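# Lift one staple stick out and set it down

## Task

Remove a single stick of staples from the staple box and put it down on the table with its legs pointing down, at a good distance from both the box's tray and its sleeve.

## Robot and tools

Robot: two arms, left_arm and right_arm, each with a parallel two-finger gripper and a wrist camera. Calibrated bases in the scene frame: left_arm at (+0.014, +0.378, 0) m, quat_wxyz (+1.000, 0, 0, -0.011); right_arm at (+0.052, -0.359, 0) m, quat_wxyz (+1.000, 0, 0, +0.004). A two-camera stand sits behind the arms. A loose object may occasionally get a brief shove.

Frames: the scene frame has its origin at table-top height midway between the nominal bases, +z up, +x out over the table, left_arm on the +y side (arm names do not match image sides). Each arm reports its hand position, quaternion, velocities and targets in its own base frame; fixed cameras and the table use the scene frame. Motion offsets are along the axes of that arm's current Hand target. Gripper: fingers point along its +z, open and close along its y. end_effector_position is the point between the pads, about 1 cm short of the fingertips. Reported poses can be a few cm off, more at long reach.

Row layout (all moving tools): 14 numbers, each in [-1, 1]: dx, dy, dz, rx, ry, rz, opening for left_arm, then the same seven for right_arm. The first six per arm are an offset, not a pose, counted from that arm's Hand target at the start of the action or move (not from the previous row). Scale: 1.0 = 0.6 m for dx, dy, dz and 180 degrees for the rotation; rx, ry, rz form one rotation vector. Opening is absolute: +1 fully open (0.094 m), -1 closed. Send all six zeros to re-request the present Hand target; a 0 in the opening slot is a real command, so repeat the current opening to leave a gripper as is.

execute_actions(actions, cameras): actions is a list of up to 15 actions; each action is a list of up to 15 rows, one per 1/30 s step; a short action repeats its last row to fill 15 steps. Each action lasts 0.5 s. Images come only with an empty actions list or when cameras names them (["all"], [] or names; an unknown name voids the call). An empty list also reports the scene number and task.

move(target, speed, blend, opening_speed, grip_force, blocking, cameras): target is one 14-number row or a list of up to 15 rows, every row an offset from the same starting Hand targets. Paths are straight, end together, take at least 0.5 s and are cut off at 10 s. speed: m/s, 0.002 to 2.9, default 0.25 (turn rate up to twice that in rad/s), one value or one per target. blend: metres of corner rounding per target; 0 means stop at each. opening_speed: rate on the -1..+1 scale per second, at least 0.2; use it to close gently. grip_force: newtons per pad, 10 to 50, one value or one per arm; it persists; lower forces close slowly. blocking=false returns after about 0.5 s while the move continues. Moves do not avoid obstacles or the other arm. Avoid paths near an arm's own base (its shoulder posture can flip). The result adds a move: line: done (within 10 mm and 2 degrees), off_target, moving, held, fault, plus limits such as paced (pose clipped) or held (steps withheld).

wait(seconds 0 to 10, cameras): lets time pass with last commands held; ends early if a running move ends. stop(cameras): brakes the current move; fast moves need room to stop. zoom_image(camera, region): region [x0, y0, x1, y1] in pixels, at most 504 by 504, on the newest image of cam_head_left, cam_head_right, cam_left_wrist or cam_right_wrist (all 672x504). finished_scene(scene): ends the scene with the current scene's number; irreversible; call nothing else after it in that reply.

Results: Hand target is the last commanded pose after clipping; grippers often rest short of it by up to a few cm due to friction and weight, which is not proof of contact. If still short after a new command, send the gap as an offset. Orientation commands are clipped to within 40 degrees of the measured orientation per step. grip_measured uses the opening scale; empty it reads up to about 2.5 mm wide; on a hard part it reads slightly narrower than the part. Squeeze grows about 1 N per 0.001 below first touch, then jumps to the force limit near 20 N. To release, command well above grip_measured. Joint velocities may be omitted when all are within noise. Joint torques include arm weight and have per-unit offsets; joints 1 to 3 wrap at ±28 N m. Joint ranges (rad): waist -2.618..3.054, shoulder 0..3.142, elbow 0..3.142 (straight 2.901), wrist pitch -1.571..1.571, wrist yaw -1.571..1.571, wrist roll -2.094..2.094.

Avoid: dropping the stick or releasing it while it moves; hitting the box, table or fixtures hard; fast contacts or targets far past a contact (they press harder); arm-on-arm contact, including one gripper closing on the other's fingers; strain on wrist camera cables; anything leaving the table. An arm blocked by something keeps pushing until commanded back past its gripper. Motors heat when holding loads, stretched out, or pushing at unreachable poses: MOTOR HOT appears at 75 °C, at 90 °C the arm folds and stays idle, at 100 °C it collapses. Close slowly on anything that may squash.

Each tool is called after "Call:" as a command line: name --argument value for each argument, lists and objects as JSON in quotes; but a table of rows of numbers goes row by row, as --pt "numbers of a row", without its own name.

## Session

Call:
execute_actions --actions '[]'

Scene clock: 0.00 s.
left_arm: end_effector_position=(+0.3608, -0.0718, +0.1348) grip_measured=+1.000 end_effector_quat_wxyz=(+0.444, +0.144, +0.873, -0.140) | right_arm: end_effector_position=(+0.3645, +0.1961, +0.0950) grip_measured=+1.000 end_effector_quat_wxyz=(+0.374, -0.337, +0.860, +0.080)
Joint positions: left_arm=[-0.024 1.249 0.647 -0.048 0.363 0.122 0.094] | right_arm=[0.451 1.536 0.844 -0.099 -0.093 -0.257 0.094]
Joint velocities: within noise
Joint torques (N m): no reading
Motor temperatures (°C): left_arm=[25 30 41 36 25 26 29] | right_arm=[27 32 35 32 29 27 26]
Heat: left arm: 41 °C; right arm: 35 °C.
Hand target: left_arm +0.3606, -0.0724, +0.1377; +0.445, +0.145, +0.872, -0.142 | right_arm +0.3638, +0.1962, +0.0962; +0.373, -0.337, +0.861, +0.081
Tool commands: left_gripper/opening=+1.0 right_gripper/opening=+1.0

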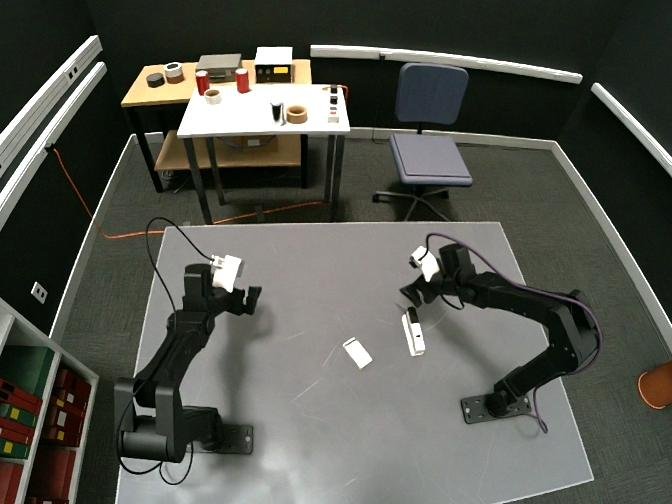

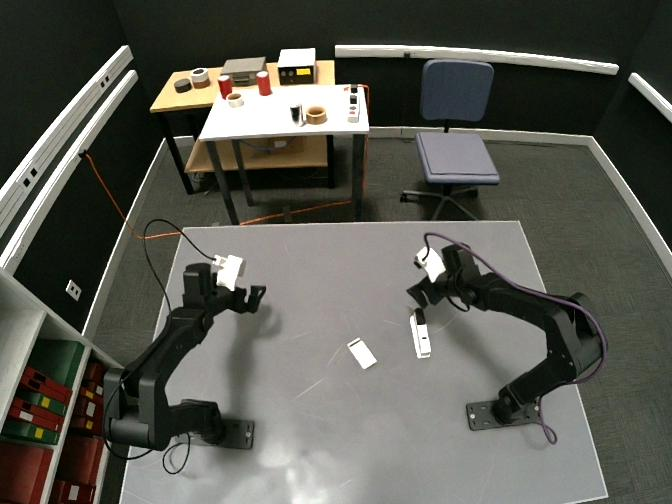

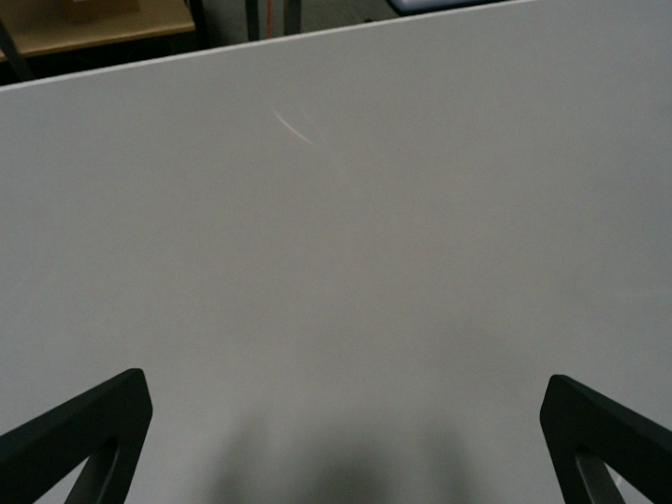

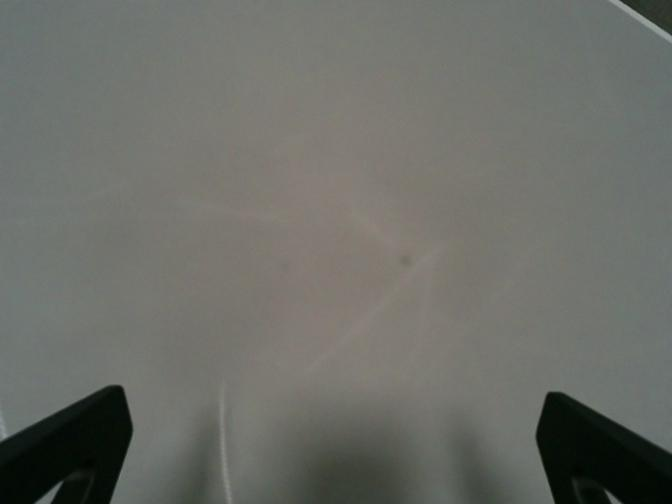

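Call:
zoom_image --camera "cam_head_left" --region '[320, 290, 460, 390]'

Call:
zoom_image --camera "cam_head_right" --region '[320, 290, 460, 390]'

Scaled by 3.600 from the camera's 672x504 image, which has a finer 960x720 frame.

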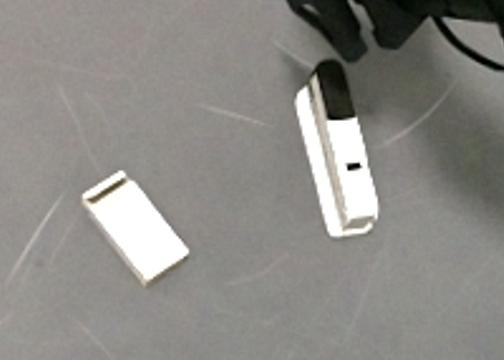

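Scaled by 3.600 from the camera's 672x504 image, which has a finer 960x720 frame.

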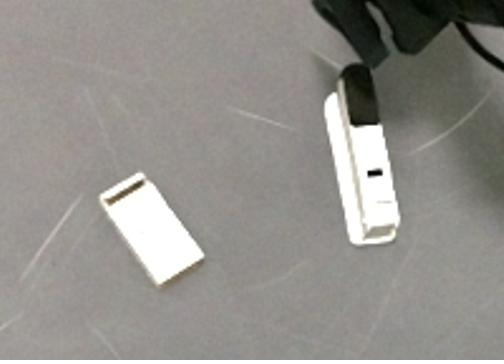

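Call:
move --target '[0,0,0,0,0,0,1,-0.065,0.278,-0.226,-0.0677,0.24,-0.0693,1]' --cameras '["all"]'

Scene clock: 4.07 s.
left_arm: end_effector_position=(+0.3608, -0.0718, +0.1348) grip_measured=+1.000 end_effector_quat_wxyz=(+0.444, +0.144, +0.873, -0.140) | right_arm: end_effector_position=(+0.1959, +0.2874, +0.2012) grip_measured=+1.000 end_effector_quat_wxyz=(+0.044, -0.474, +0.879, +0.018)
Joint positions: left_arm=[-0.024 1.249 0.647 -0.048 0.363 0.122 0.094] | right_arm=[0.974 1.814 1.879 -1.54 0.009 -0.014 0.094]
Joint torques (N m): left_arm=[0.02 -5.45 8.34 1.51 0.16 -0.01] | right_arm=[-0.08 -6.32 8.62 0.44 -0.06 0.12]
Heat: left arm: 42 °C; right arm: 35 °C.
Hand target: left_arm +0.3606, -0.0724, +0.1377; +0.445, +0.145, +0.872, -0.142 | right_arm +0.1965, +0.2905, +0.2006; +0.001, -0.469, +0.883, +0.000
Off the commanded pose: left_arm 0.003 m, 0 deg | right_arm 0.003 m, 5 deg.
joint sent to its limit (right arm) — joint 4 (wrist pitch), lower limit. The joint targets are off in orientation, not in position.
move: off_target (right_arm)

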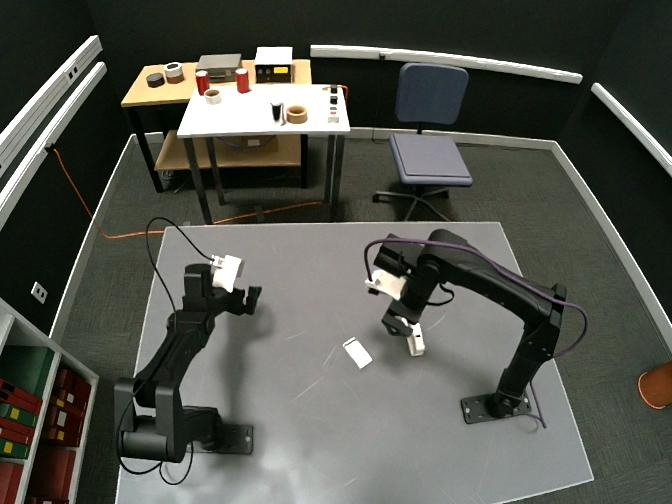

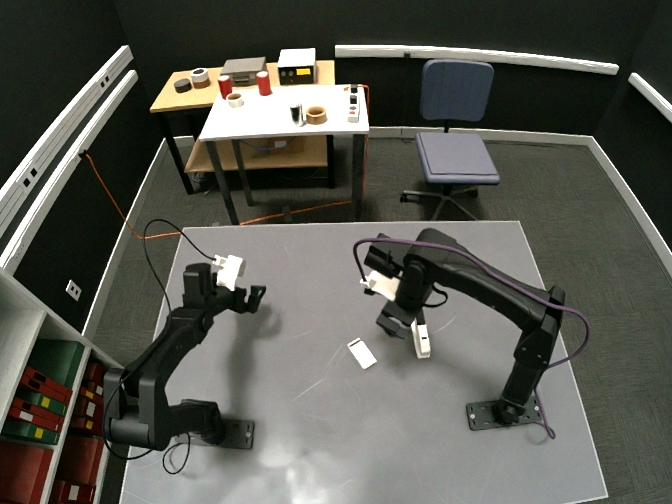

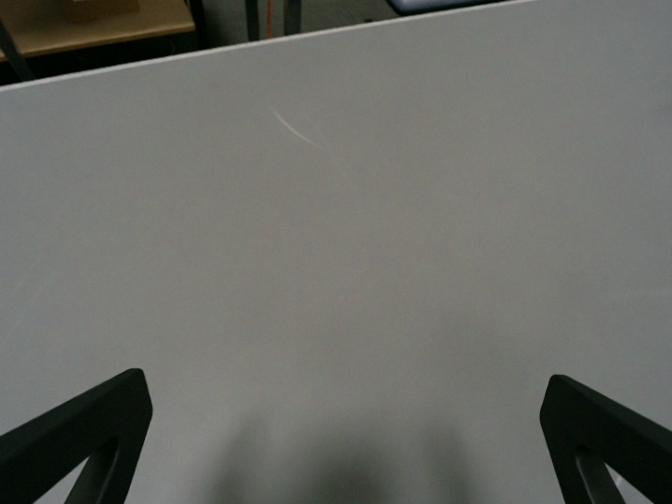

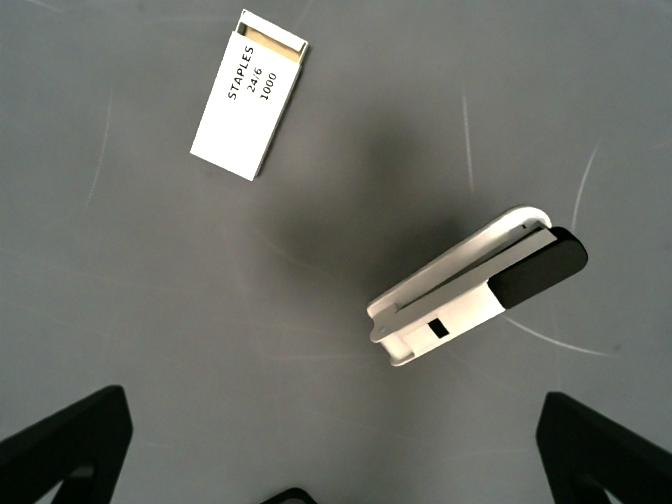

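Call:
zoom_image --camera "cam_right_wrist" --region '[160, 0, 340, 200]'

Scaled by 2.520 from the camera's 672x504 image, which has a finer 960x720 frame.

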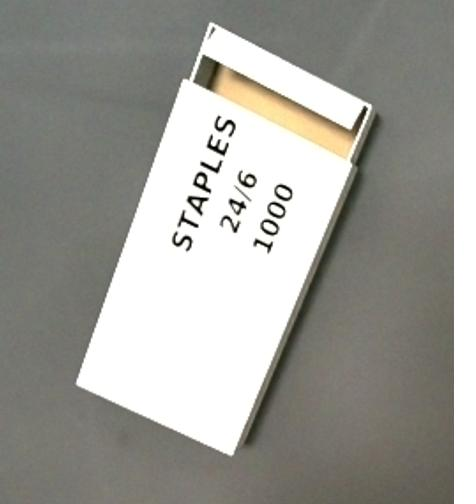

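Call:
move --target '[0,0,0,0,0,0,1,-0.128,0,0,0,0,0,1]' --cameras '["cam_right_wrist"]'

Call:
move --target '[0,0,0,0,0,0,1,0,0,0.13,0,0,0,1]' --cameras '["cam_right_wrist"]'

Scene clock: 6.87 s.
left_arm: end_effector_position=(+0.3608, -0.0718, +0.1348) grip_measured=+1.000 end_effector_quat_wxyz=(+0.444, +0.144, +0.873, -0.140) | right_arm: end_effector_position=(+0.2378, +0.3490, +0.2047) grip_measured=+1.000 end_effector_quat_wxyz=(+0.085, -0.472, +0.877, +0.039)
Joint positions: left_arm=[-0.024 1.249 0.647 -0.048 0.363 0.122 0.094] | right_arm=[0.974 2.059 2.223 -1.548 0.009 -0.014 0.094]
Joint torques (N m): left_arm=[-0.02 -5.41 8.46 1.6 0.17 0.01] | right_arm=[0.01 -7.91 8.73 0.71 -0.07 0.12]
Heat: left arm: 43 °C; right arm: 36 °C.
Hand target: left_arm +0.3606, -0.0724, +0.1377; +0.445, +0.145, +0.872, -0.142 | right_arm +0.2395, +0.3540, +0.2008; +0.001, -0.469, +0.883, +0.000
Off the commanded pose: left_arm 0.003 m, 0 deg | right_arm 0.007 m, 11 deg.
joint sent to its limit (right arm) — joint 4 (wrist pitch), lower limit. The joint targets are off in orientation, not in position.
move: off_target (right_arm)
Images, in order (width x height): cam_right_wrist 672x504.

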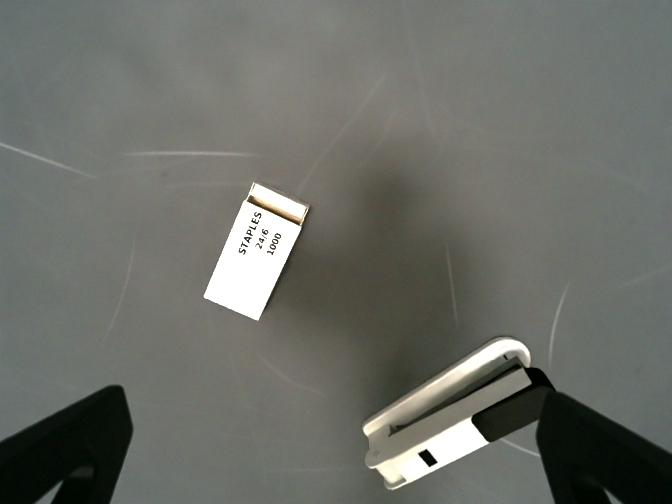

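Scene clock: 7.70 s.
left_arm: end_effector_position=(+0.3608, -0.0718, +0.1348) grip_measured=+1.000 end_effector_quat_wxyz=(+0.444, +0.144, +0.873, -0.140) | right_arm: end_effector_position=(+0.2395, +0.3517, +0.1337) grip_measured=+1.000 end_effector_quat_wxyz=(+0.010, -0.474, +0.881, +0.001)
Joint positions: left_arm=[-0.024 1.249 0.647 -0.048 0.363 0.122 0.094] | right_arm=[0.974 2.193 2.157 -1.516 0.008 -0.013 0.094]
Joint torques (N m): left_arm=[-0.09 -5.24 8.4 1.54 0.2 0.04] | right_arm=[-0.08 -9.42 5.68 0.52 -0.08 0.11]
Heat: left arm: 43 °C; right arm: 36 °C.
Hand target: left_arm +0.3606, -0.0724, +0.1377; +0.445, +0.145, +0.872, -0.142 | right_arm +0.2396, +0.3541, +0.1228; +0.001, -0.469, +0.883, +0.000
Off the commanded pose: left_arm 0.003 m, 0 deg | right_arm 0.011 m, 1 deg.
move: off_target (right_arm)
Images, in order (width x height): cam_right_wrist 672x504.

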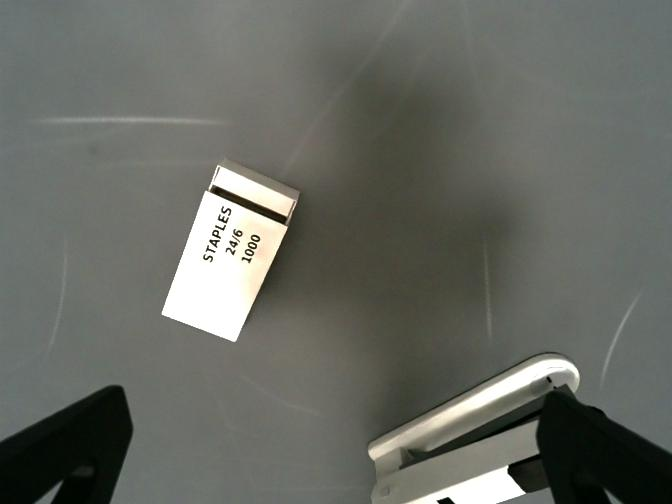

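Call:
move --target '[0,0,0,0,0,0,1,0,0,0.067,0,0,0,1]' --cameras '["cam_right_wrist"]'

Scene clock: 9.67 s.
left_arm: end_effector_position=(+0.3608, -0.0718, +0.1348) grip_measured=+1.000 end_effector_quat_wxyz=(+0.444, +0.144, +0.873, -0.140) | right_arm: end_effector_position=(+0.2416, +0.3549, +0.0902) grip_measured=+1.000 end_effector_quat_wxyz=(+0.008, -0.474, +0.881, +0.000)
Joint positions: left_arm=[-0.024 1.249 0.647 -0.048 0.363 0.122 0.094] | right_arm=[0.974 2.193 1.983 -1.347 0.008 -0.013 0.094]
Joint torques (N m): left_arm=[0.18 -5.48 8.51 1.59 0.2 0.06] | right_arm=[-0.09 -10.78 4.63 0.5 -0.07 0.11]
Heat: left arm: 43 °C; right arm: 36 °C.
Hand target: left_arm +0.3606, -0.0724, +0.1377; +0.445, +0.145, +0.872, -0.142 | right_arm +0.2397, +0.3540, +0.0826; +0.001, -0.469, +0.883, +0.000
Off the commanded pose: left_arm 0.003 m, 0 deg | right_arm 0.008 m, 1 deg.
move: done
Images, in order (width x height): cam_right_wrist 672x504.

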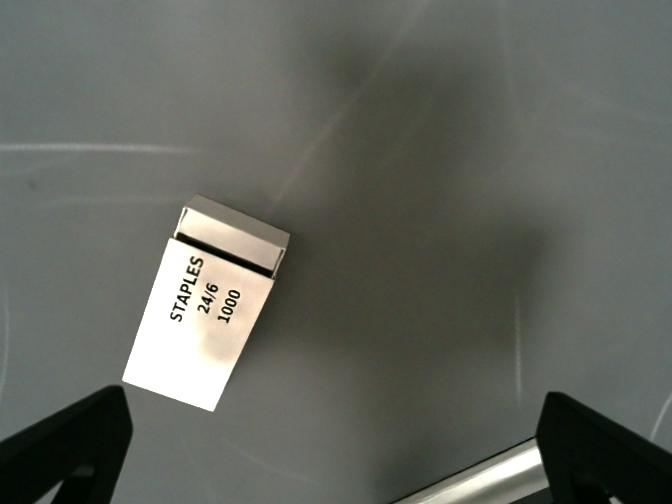

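Call:
move --target '[0,0,0,0,0,0,1,0.1453,0.1465,-0.029,0.047,-0.218,0.1296,1]' --cameras '["cam_head_left","cam_head_right","cam_right_wrist"]'

Scene clock: 15.77 s.
left_arm: end_effector_position=(+0.3608, -0.0718, +0.1348) grip_measured=+1.000 end_effector_quat_wxyz=(+0.444, +0.144, +0.873, -0.140) | right_arm: end_effector_position=(+0.1170, +0.3360, +0.0972) grip_measured=+1.000 end_effector_quat_wxyz=(+0.320, -0.264, +0.905, +0.090)
Joint positions: left_arm=[-0.024 1.249 0.647 -0.048 0.363 0.122 0.094] | right_arm=[1.491 1.524 0.956 -0.555 0.528 0.801 0.094]
Joint torques (N m): left_arm=[0.09 -5.38 8.29 1.56 0.18 0.01] | right_arm=[0.32 -7.65 4.98 1.4 0.43 0.09]
Heat: left arm: 44 °C; right arm: 36 °C.
Hand target: left_arm +0.3606, -0.0724, +0.1377; +0.445, +0.145, +0.872, -0.142 | right_arm +0.1181, +0.3311, +0.0997; +0.329, -0.256, +0.904, +0.093
Off the commanded pose: left_arm 0.003 m, 0 deg | right_arm 0.006 m, 1 deg.
move: done
Images, in order (width x height): cam_head_left 672x504, cam_head_right 672x504, cam_right_wrist 672x504.

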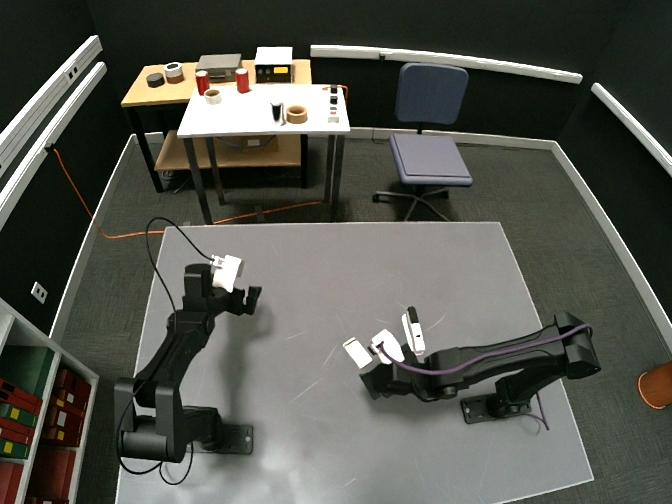

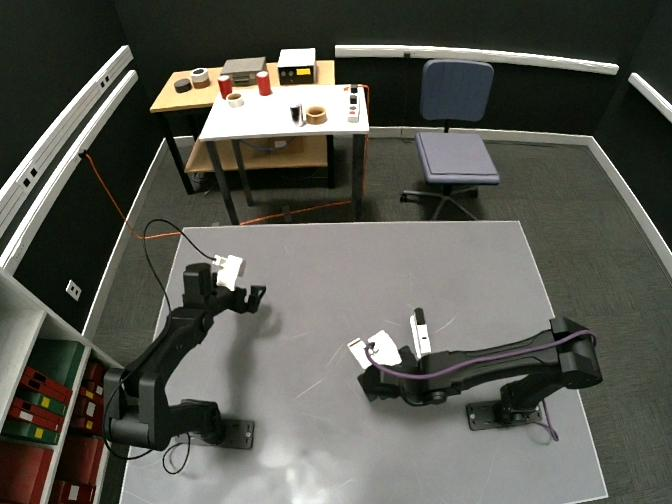

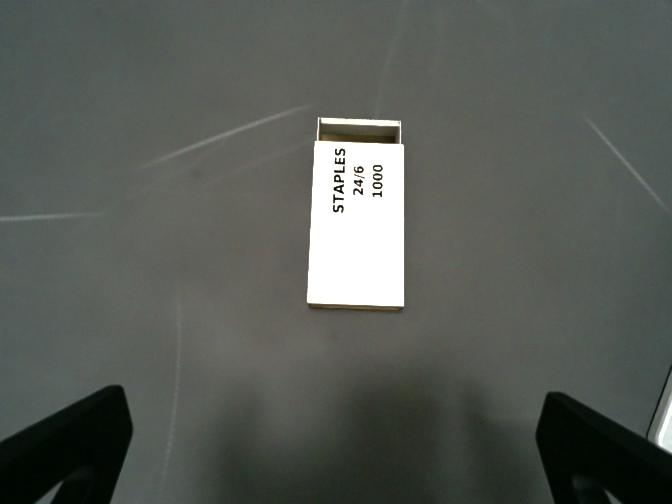

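Call:
move --target '[-0.0295,-0.425,0.0367,-0.1804,0.264,-0.2661,1,0,0,0,0,0,0,1]' --cameras '["all"]'

Scene clock: 19.67 s.
left_arm: end_effector_position=(+0.2902, -0.3148, +0.1767) grip_measured=+1.000 end_effector_quat_wxyz=(+0.029, -0.281, +0.958, -0.050) | right_arm: end_effector_position=(+0.1171, +0.3359, +0.0973) grip_measured=+1.000 end_effector_quat_wxyz=(+0.320, -0.264, +0.905, +0.090)
Joint positions: left_arm=[-0.832 2.137 2.238 -1.556 -0.008 -1.402 0.094] | right_arm=[1.491 1.524 0.956 -0.555 0.528 0.801 0.094]
Joint torques (N m): left_arm=[-0.08 -10.67 9.33 0.11 0.15 -0.08] | right_arm=[0.35 -7.64 4.98 1.4 0.46 0.13]
Heat: left arm: 45 °C; right arm: 36 °C.
Hand target: left_arm +0.2900, -0.3169, +0.1698; +0.000, -0.287, +0.958, +0.000 | right_arm +0.1180, +0.3310, +0.0996; +0.329, -0.256, +0.904, +0.093
Off the commanded pose: left_arm 0.007 m, 7 deg | right_arm 0.006 m, 1 deg.
joint sent to its limit (left arm) — joint 4 (wrist pitch), lower limit. The joint targets are off in orientation, not in position.
move: off_target (left_arm)

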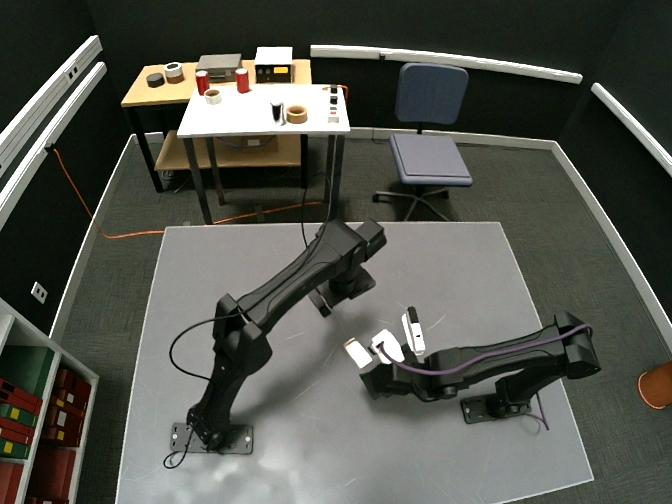

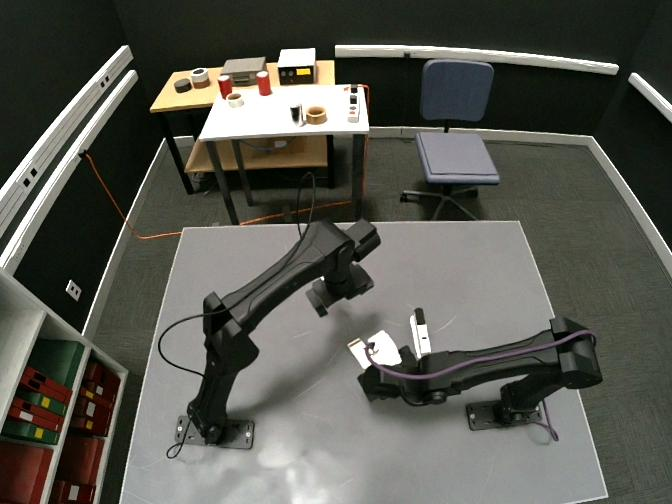

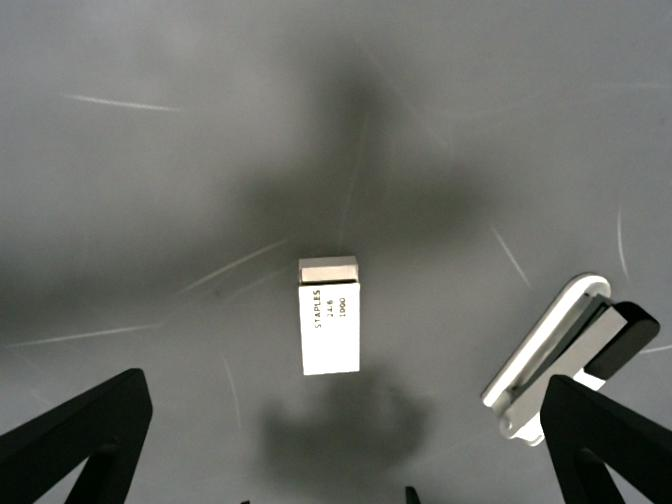

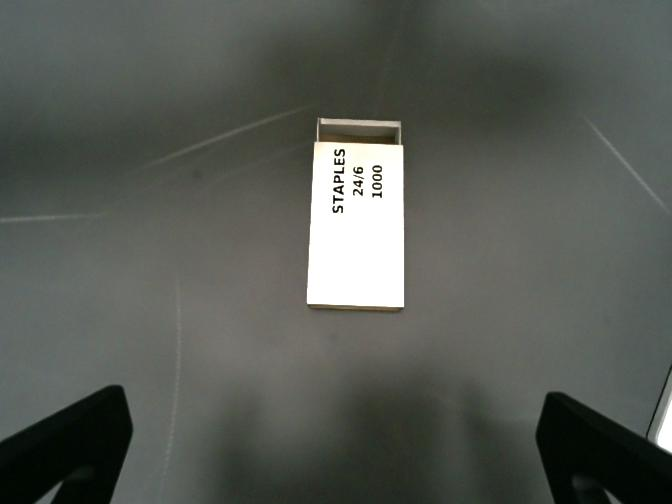

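Call:
move --target '[0,0,0,0,0,0,1,0.018,-0.015,0.1213,0,0,0,1]' --cameras '["cam_left_wrist","cam_right_wrist"]' --speed 0.1

Scene clock: 22.53 s.
left_arm: end_effector_position=(+0.2901, -0.3148, +0.1767) grip_measured=+1.000 end_effector_quat_wxyz=(+0.029, -0.281, +0.958, -0.050) | right_arm: end_effector_position=(+0.1545, +0.3507, +0.0500) grip_measured=+1.000 end_effector_quat_wxyz=(+0.334, -0.250, +0.902, +0.110)
Joint positions: left_arm=[-0.832 2.137 2.238 -1.556 -0.008 -1.403 0.094] | right_arm=[1.374 1.651 0.841 -0.208 0.484 0.694 0.094]
Joint torques (N m): left_arm=[-0.28 -10.71 9.24 0.13 0.11 -0.13] | right_arm=[-0.49 -5.12 4.7 1.6 0.27 -0.12]
Heat: left arm: 44 °C; right arm: 36 °C.
Hand target: left_arm +0.2900, -0.3169, +0.1698; +0.000, -0.287, +0.958, +0.000 | right_arm +0.1555, +0.3435, +0.0370; +0.329, -0.256, +0.904, +0.093
Off the commanded pose: left_arm 0.007 m, 7 deg | right_arm 0.015 m, 2 deg.
joint sent to its limit (left arm) — joint 4 (wrist pitch), lower limit. The joint targets are off in orientation, not in position.
move: off_target (left_arm, right_arm)
Images, in order (width x height): cam_left_wrist 672x504, cam_right_wrist 672x504.

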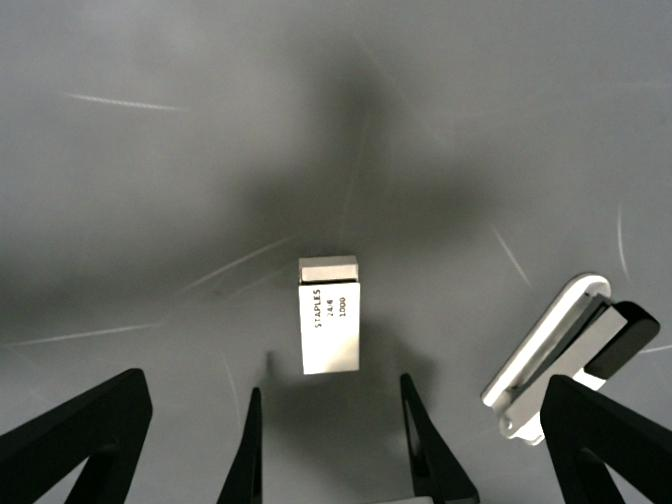

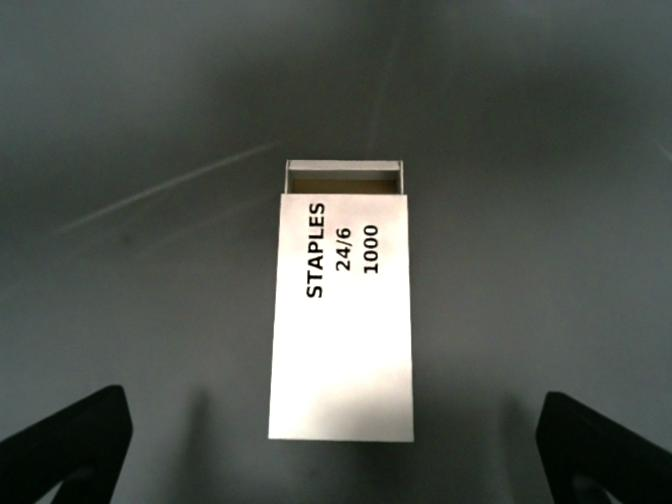

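Call:
move --target '[0,0,0,0,0,0,1,0.0173,-0.0025,0.0595,0,0,0,1]' --cameras '["cam_left_wrist","cam_right_wrist"]' --speed 0.1

Scene clock: 24.10 s.
left_arm: end_effector_position=(+0.2901, -0.3148, +0.1767) grip_measured=+1.000 end_effector_quat_wxyz=(+0.029, -0.281, +0.958, -0.050) | right_arm: end_effector_position=(+0.1690, +0.3591, +0.0192) grip_measured=+1.000 end_effector_quat_wxyz=(+0.338, -0.249, +0.901, +0.111)
Joint positions: left_arm=[-0.832 2.137 2.238 -1.556 -0.008 -1.403 0.094] | right_arm=[1.335 1.767 0.815 -0.041 0.468 0.654 0.094]
Joint torques (N m): left_arm=[-0.05 -10.66 9.24 0.2 0.11 -0.12] | right_arm=[-0.58 -5.23 4.15 1.66 0.2 -0.11]
Heat: left arm: 44 °C; right arm: 36 °C.
Hand target: left_arm +0.2900, -0.3169, +0.1698; +0.000, -0.287, +0.958, +0.000 | right_arm +0.1690, +0.3501, +0.0029; +0.329, -0.256, +0.904, +0.093
Off the commanded pose: left_arm 0.007 m, 7 deg | right_arm 0.019 m, 3 deg.
joint sent to its limit (left arm) — joint 4 (wrist pitch), lower limit. The joint targets are off in orientation, not in position.
move: off_target (left_arm, right_arm)
Images, in order (width x height): cam_left_wrist 672x504, cam_right_wrist 672x504.

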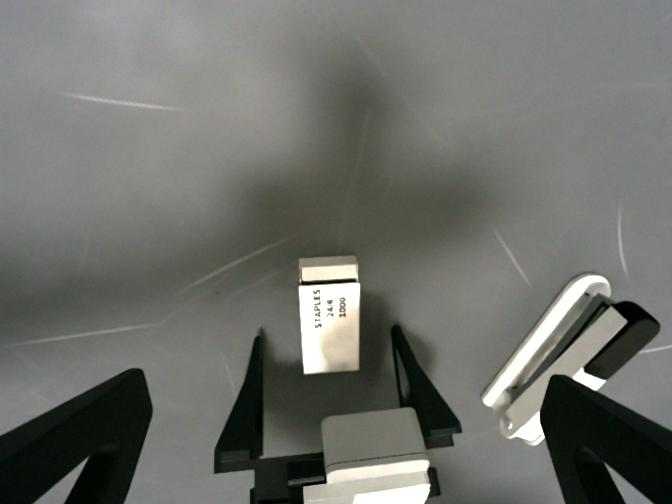

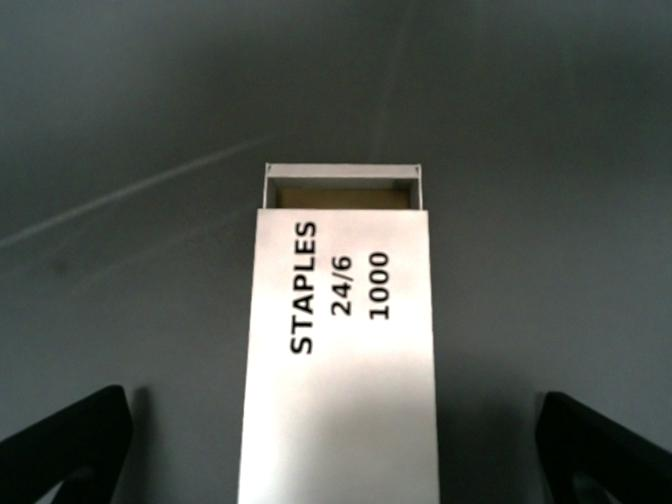

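Call:
move --target '[0,0,0,0,0,0,1,0.0065,0.0,0.0077,0,0,0,1]' --cameras '["cam_left_wrist","cam_right_wrist"]' --speed 0.05

Call:
move --target '[0,0,0,0,0,0,1,0,0,0,0,0,0,-0.25]' --cameras '["cam_left_wrist","cam_right_wrist"]' --opening_speed 0.6 --grip_force '[50,20]'

Scene clock: 25.63 s.
left_arm: end_effector_position=(+0.2901, -0.3148, +0.1767) grip_measured=+1.000 end_effector_quat_wxyz=(+0.029, -0.281, +0.958, -0.050) | right_arm: end_effector_position=(+0.1713, +0.3628, +0.0194) grip_measured=+1.000 end_effector_quat_wxyz=(+0.346, -0.246, +0.898, +0.117)
Joint positions: left_arm=[-0.832 2.137 2.238 -1.556 -0.008 -1.403 0.094] | right_arm=[1.335 1.777 0.811 -0.004 0.477 0.649 0.094]
Joint torques (N m): left_arm=[-0.1 -10.55 9.28 0.13 0.11 -0.14] | right_arm=[-0.58 -4.92 3.71 1.57 0.12 -0.04]
Heat: left arm: 44 °C; right arm: 36 °C.
Hand target: left_arm +0.2900, -0.3169, +0.1698; +0.000, -0.287, +0.958, +0.000 | right_arm +0.1690, +0.3501, -0.0030; +0.329, -0.256, +0.904, +0.093
Off the commanded pose: left_arm 0.007 m, 7 deg | right_arm 0.026 m, 4 deg.
joint sent to its limit (left arm) — joint 4 (wrist pitch), lower limit. The joint targets are off in orientation, not in position.
move: off_target (left_arm, right_arm)
Images, in order (width x height): cam_left_wrist 672x504, cam_right_wrist 672x504.

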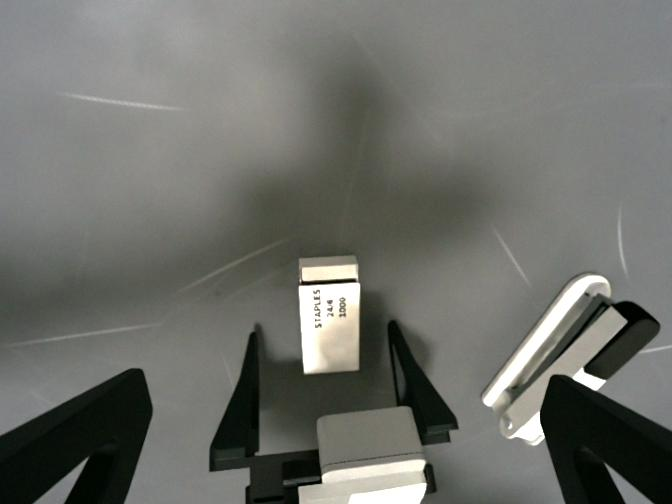

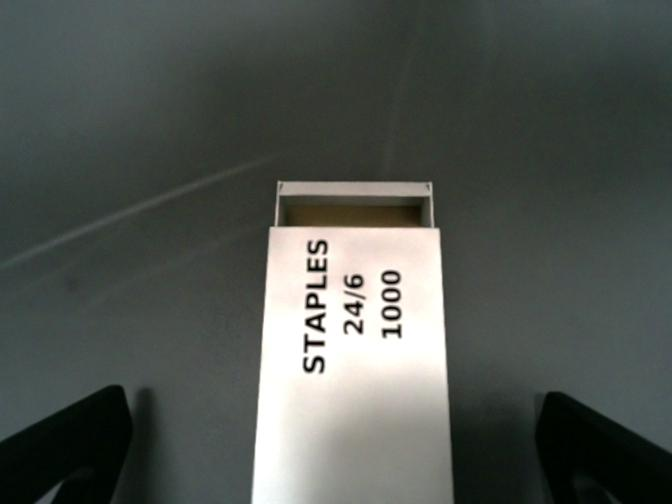

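Scene clock: 30.37 s.
left_arm: end_effector_position=(+0.2901, -0.3148, +0.1767) grip_measured=+1.000 end_effector_quat_wxyz=(+0.029, -0.281, +0.958, -0.050) | right_arm: end_effector_position=(+0.1716, +0.3623, +0.0188) grip_measured=-0.174 end_effector_quat_wxyz=(+0.345, -0.246, +0.898, +0.117)
Joint positions: left_arm=[-0.832 2.137 2.238 -1.556 -0.008 -1.403 0.094] | right_arm=[1.333 1.777 0.81 -0.004 0.475 0.649 0.039]
Joint torques (N m): left_arm=[-0.08 -10.45 8.99 0.15 0.1 -0.13] | right_arm=[-0.43 -4.88 3.78 1.58 0.15 -0.05]
Heat: left arm: 44 °C; right arm: 35 °C.
Hand target: left_arm +0.2900, -0.3169, +0.1698; +0.000, -0.287, +0.958, +0.000 | right_arm +0.1690, +0.3501, -0.0031; +0.329, -0.256, +0.904, +0.093
Off the commanded pose: left_arm 0.007 m, 7 deg | right_arm 0.025 m, 4 deg.
joint sent to its limit (left arm) — joint 4 (wrist pitch), lower limit. The joint targets are off in orientation, not in position.
grip_force (N): 50, 20
move: off_target (left_arm, right_arm)
Images, in order (width x height): cam_left_wrist 672x504, cam_right_wrist 672x504.

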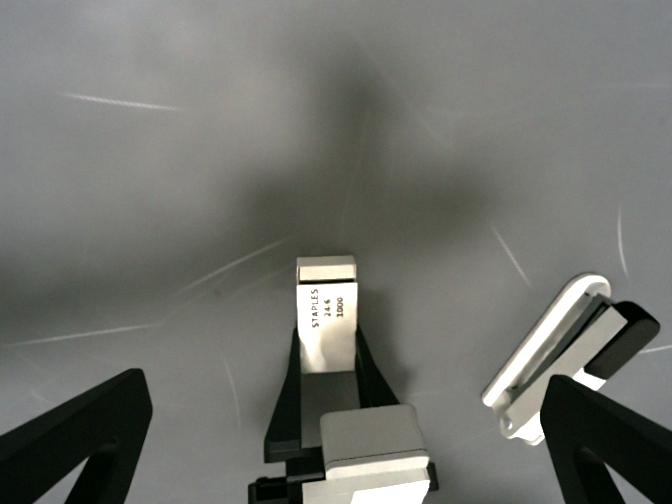

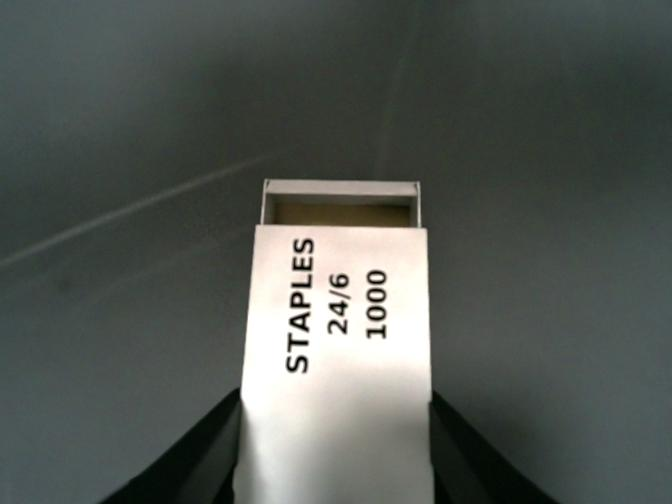

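Call:
move --target '[0.008,0.003,0.1,0,0.111,0,0.2,0,0,0,0,0,0,-0.25]' --cameras '["all"]' --speed 0.15

Scene clock: 33.60 s.
left_arm: end_effector_position=(+0.2907, -0.3217, +0.1265) grip_measured=+0.202 end_effector_quat_wxyz=(-0.143, -0.281, +0.946, -0.073) | right_arm: end_effector_position=(+0.1716, +0.3623, +0.0188) grip_measured=-0.175 end_effector_quat_wxyz=(+0.345, -0.246, +0.898, +0.117)
Joint positions: left_arm=[-0.707 2.275 2.225 -1.556 0.321 -1.279 0.056] | right_arm=[1.333 1.777 0.81 -0.004 0.475 0.649 0.039]
Joint torques (N m): left_arm=[0.25 -11.7 5.56 -0.11 0.33 0.11] | right_arm=[-0.4 -4.86 3.78 1.58 0.15 -0.06]
Heat: left arm: 43 °C; right arm: 35 °C.
Hand target: left_arm +0.2850, -0.3180, +0.1096; -0.166, -0.282, +0.944, -0.049 | right_arm +0.1690, +0.3501, -0.0031; +0.329, -0.256, +0.904, +0.093
Off the commanded pose: left_arm 0.018 m, 4 deg | right_arm 0.025 m, 4 deg.
grip_force (N): 50, 20
move: off_target (left_arm, right_arm)

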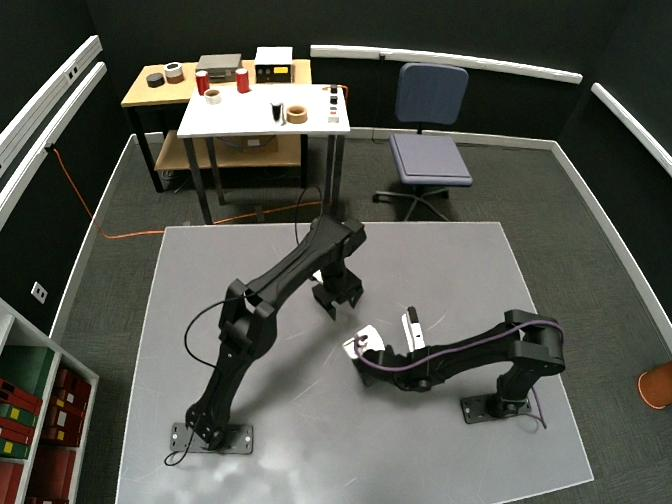

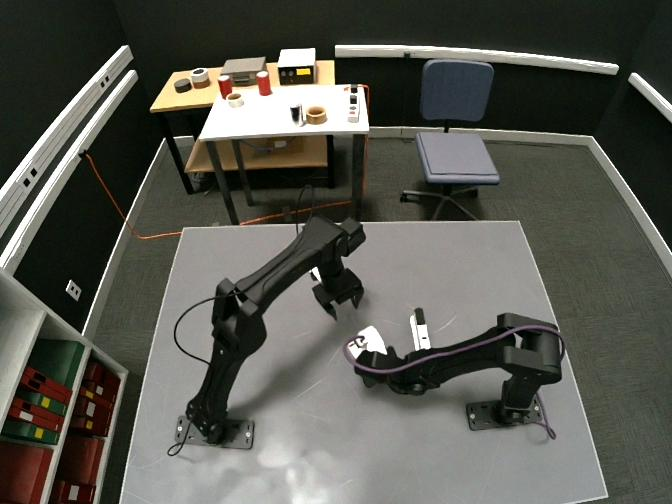

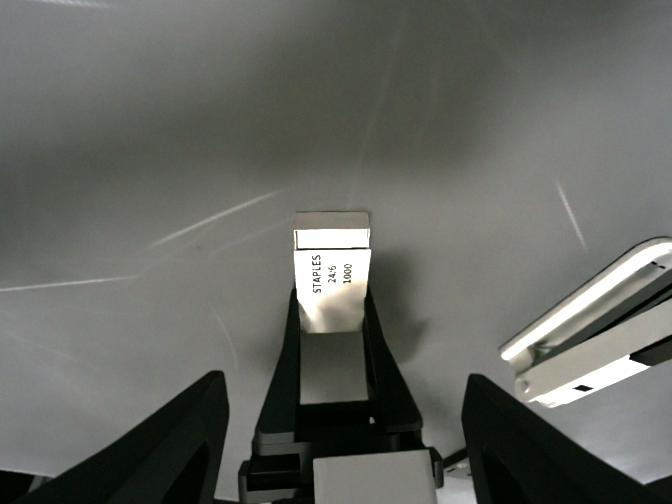

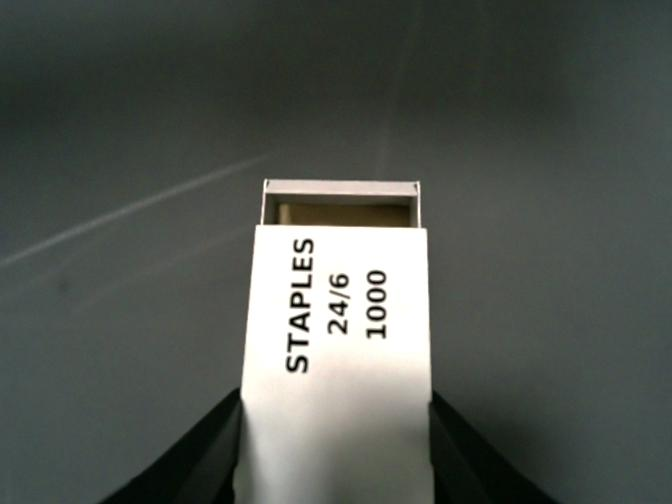

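Call:
move --target '[0.0042,0.0085,0.1107,0,0,0,0.2,0,0,0,0,0,0,-0.25]' --cameras '["cam_left_wrist","cam_right_wrist"]' --speed 0.1

Scene clock: 35.77 s.
left_arm: end_effector_position=(+0.2636, -0.3257, +0.0421) grip_measured=+0.202 end_effector_quat_wxyz=(-0.166, -0.279, +0.945, -0.040) | right_arm: end_effector_position=(+0.1716, +0.3623, +0.0188) grip_measured=-0.175 end_effector_quat_wxyz=(+0.345, -0.246, +0.898, +0.117)
Joint positions: left_arm=[-0.754 2.275 1.883 -1.282 0.327 -1.312 0.056] | right_arm=[1.333 1.777 0.81 -0.004 0.475 0.649 0.039]
Joint torques (N m): left_arm=[-0.13 -17.43 5.18 0.05 0.27 -0.11] | right_arm=[-0.42 -4.88 3.77 1.58 0.15 -0.05]
Heat: left arm: 43 °C; right arm: 35 °C.
Hand target: left_arm +0.2612, -0.3274, +0.0480; -0.166, -0.282, +0.944, -0.049 | right_arm +0.1690, +0.3501, -0.0031; +0.329, -0.256, +0.904, +0.093
Off the commanded pose: left_arm 0.007 m, 1 deg | right_arm 0.025 m, 4 deg.
grip_force (N): 50, 20
move: off_target (right_arm)
Images, in order (width x height): cam_left_wrist 672x504, cam_right_wrist 672x504.

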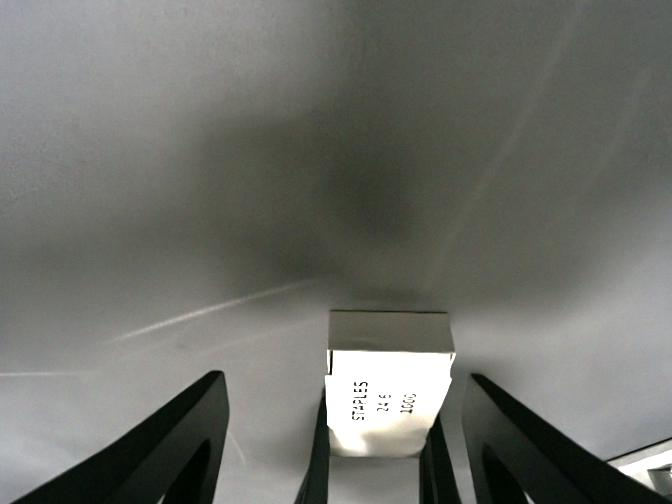

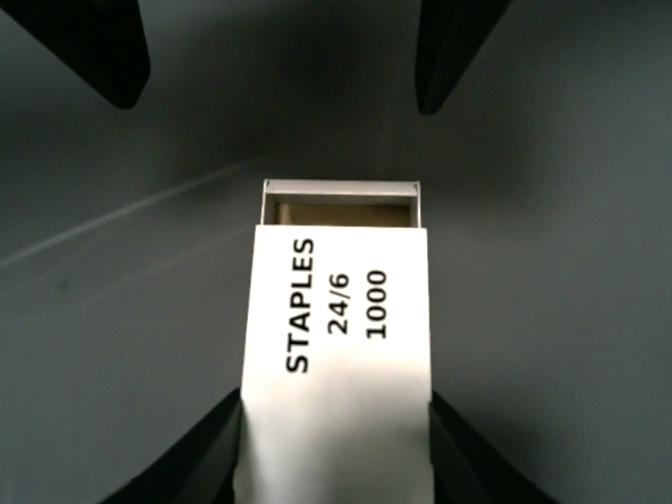

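Call:
move --target '[0.0204,-0.0208,0.0074,0,0,0,0.2,0,0,0,0,0,0,-0.25]' --cameras '["cam_left_wrist","cam_right_wrist"]' --speed 0.1

Scene clock: 37.77 s.
left_arm: end_effector_position=(+0.2540, -0.3385, +0.0456) grip_measured=+0.202 end_effector_quat_wxyz=(-0.165, -0.279, +0.945, -0.041) | right_arm: end_effector_position=(+0.1716, +0.3623, +0.0188) grip_measured=-0.175 end_effector_quat_wxyz=(+0.345, -0.246, +0.898, +0.117)
Joint positions: left_arm=[-0.791 2.275 1.898 -1.282 0.331 -1.349 0.056] | right_arm=[1.333 1.777 0.81 -0.004 0.475 0.649 0.039]
Joint torques (N m): left_arm=[0.05 -13.87 9.01 0 0.29 -0.03] | right_arm=[-0.4 -4.88 3.78 1.57 0.15 -0.05]
Heat: left arm: 43 °C; right arm: 35 °C.
Hand target: left_arm +0.2573, -0.3450, +0.0481; -0.166, -0.282, +0.944, -0.049 | right_arm +0.1690, +0.3501, -0.0031; +0.329, -0.256, +0.904, +0.093
Off the commanded pose: left_arm 0.008 m, 1 deg | right_arm 0.025 m, 4 deg.
grip_force (N): 50, 20
move: off_target (right_arm)
Images, in order (width x height): cam_left_wrist 672x504, cam_right_wrist 672x504.

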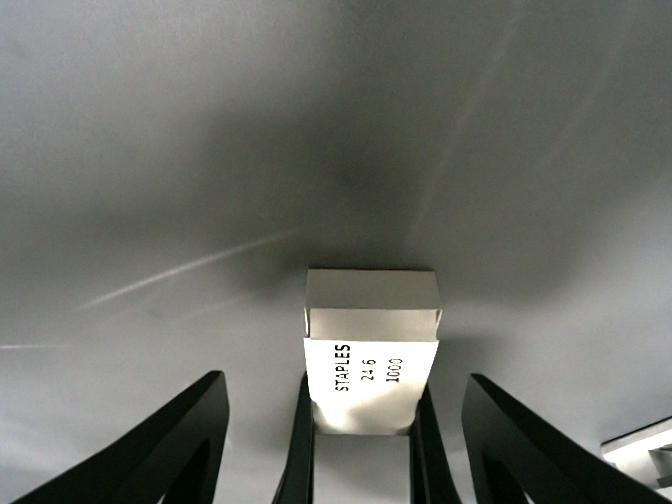

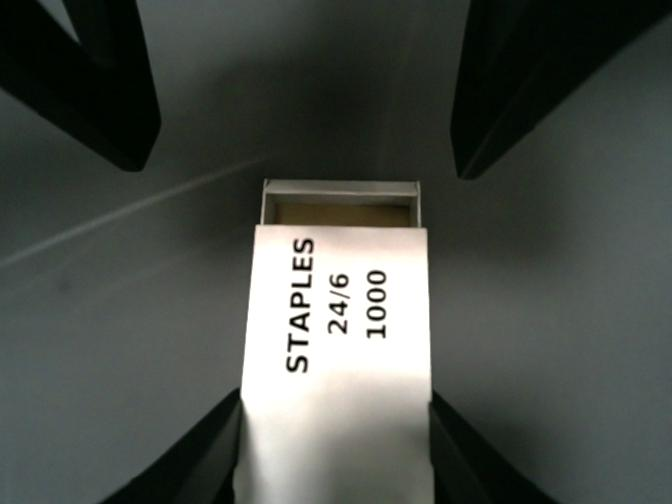

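Call:
move --target '[-0.0177,-0.0118,0.0343,0,0,0,0.2,0,0,0,0,0,0,-0.25]' --cameras '["cam_left_wrist","cam_right_wrist"]' --speed 0.06

Scene clock: 39.20 s.
left_arm: end_effector_position=(+0.2604, -0.3450, +0.0355) grip_measured=+0.202 end_effector_quat_wxyz=(-0.160, -0.277, +0.946, -0.051) | right_arm: end_effector_position=(+0.1716, +0.3623, +0.0188) grip_measured=-0.175 end_effector_quat_wxyz=(+0.345, -0.246, +0.898, +0.117)
Joint positions: left_arm=[-0.791 2.298 1.898 -1.237 0.331 -1.35 0.056] | right_arm=[1.333 1.777 0.81 -0.004 0.475 0.649 0.039]
Joint torques (N m): left_arm=[0.18 -12.12 8.34 0.12 0.34 -0.07] | right_arm=[-0.42 -4.86 3.78 1.58 0.15 -0.05]
Heat: left arm: 43 °C; right arm: 35 °C.
Hand target: left_arm +0.2636, -0.3493, +0.0251; -0.166, -0.282, +0.944, -0.049 | right_arm +0.1690, +0.3501, -0.0031; +0.329, -0.256, +0.904, +0.093
Off the commanded pose: left_arm 0.012 m, 1 deg | right_arm 0.025 m, 4 deg.
grip_force (N): 50, 20
move: off_target (left_arm, right_arm)
Images, in order (width x height): cam_left_wrist 672x504, cam_right_wrist 672x504.

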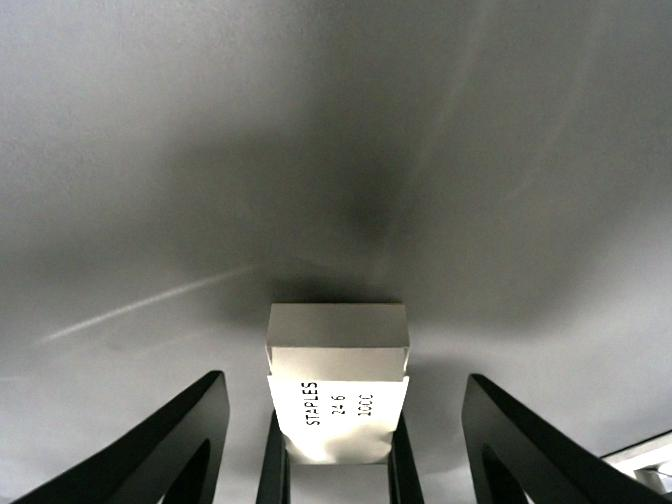

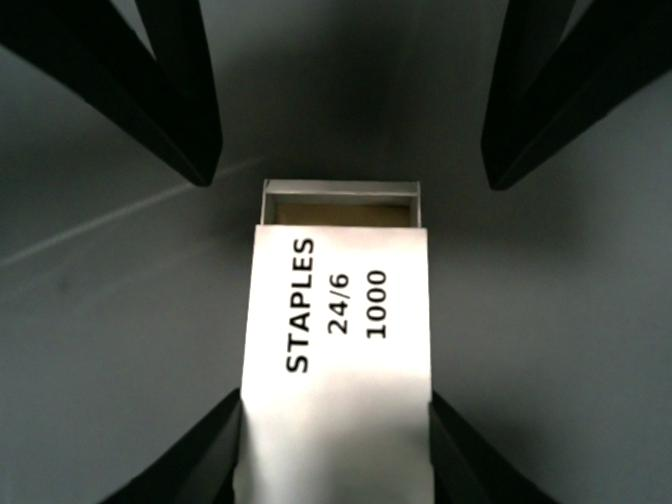

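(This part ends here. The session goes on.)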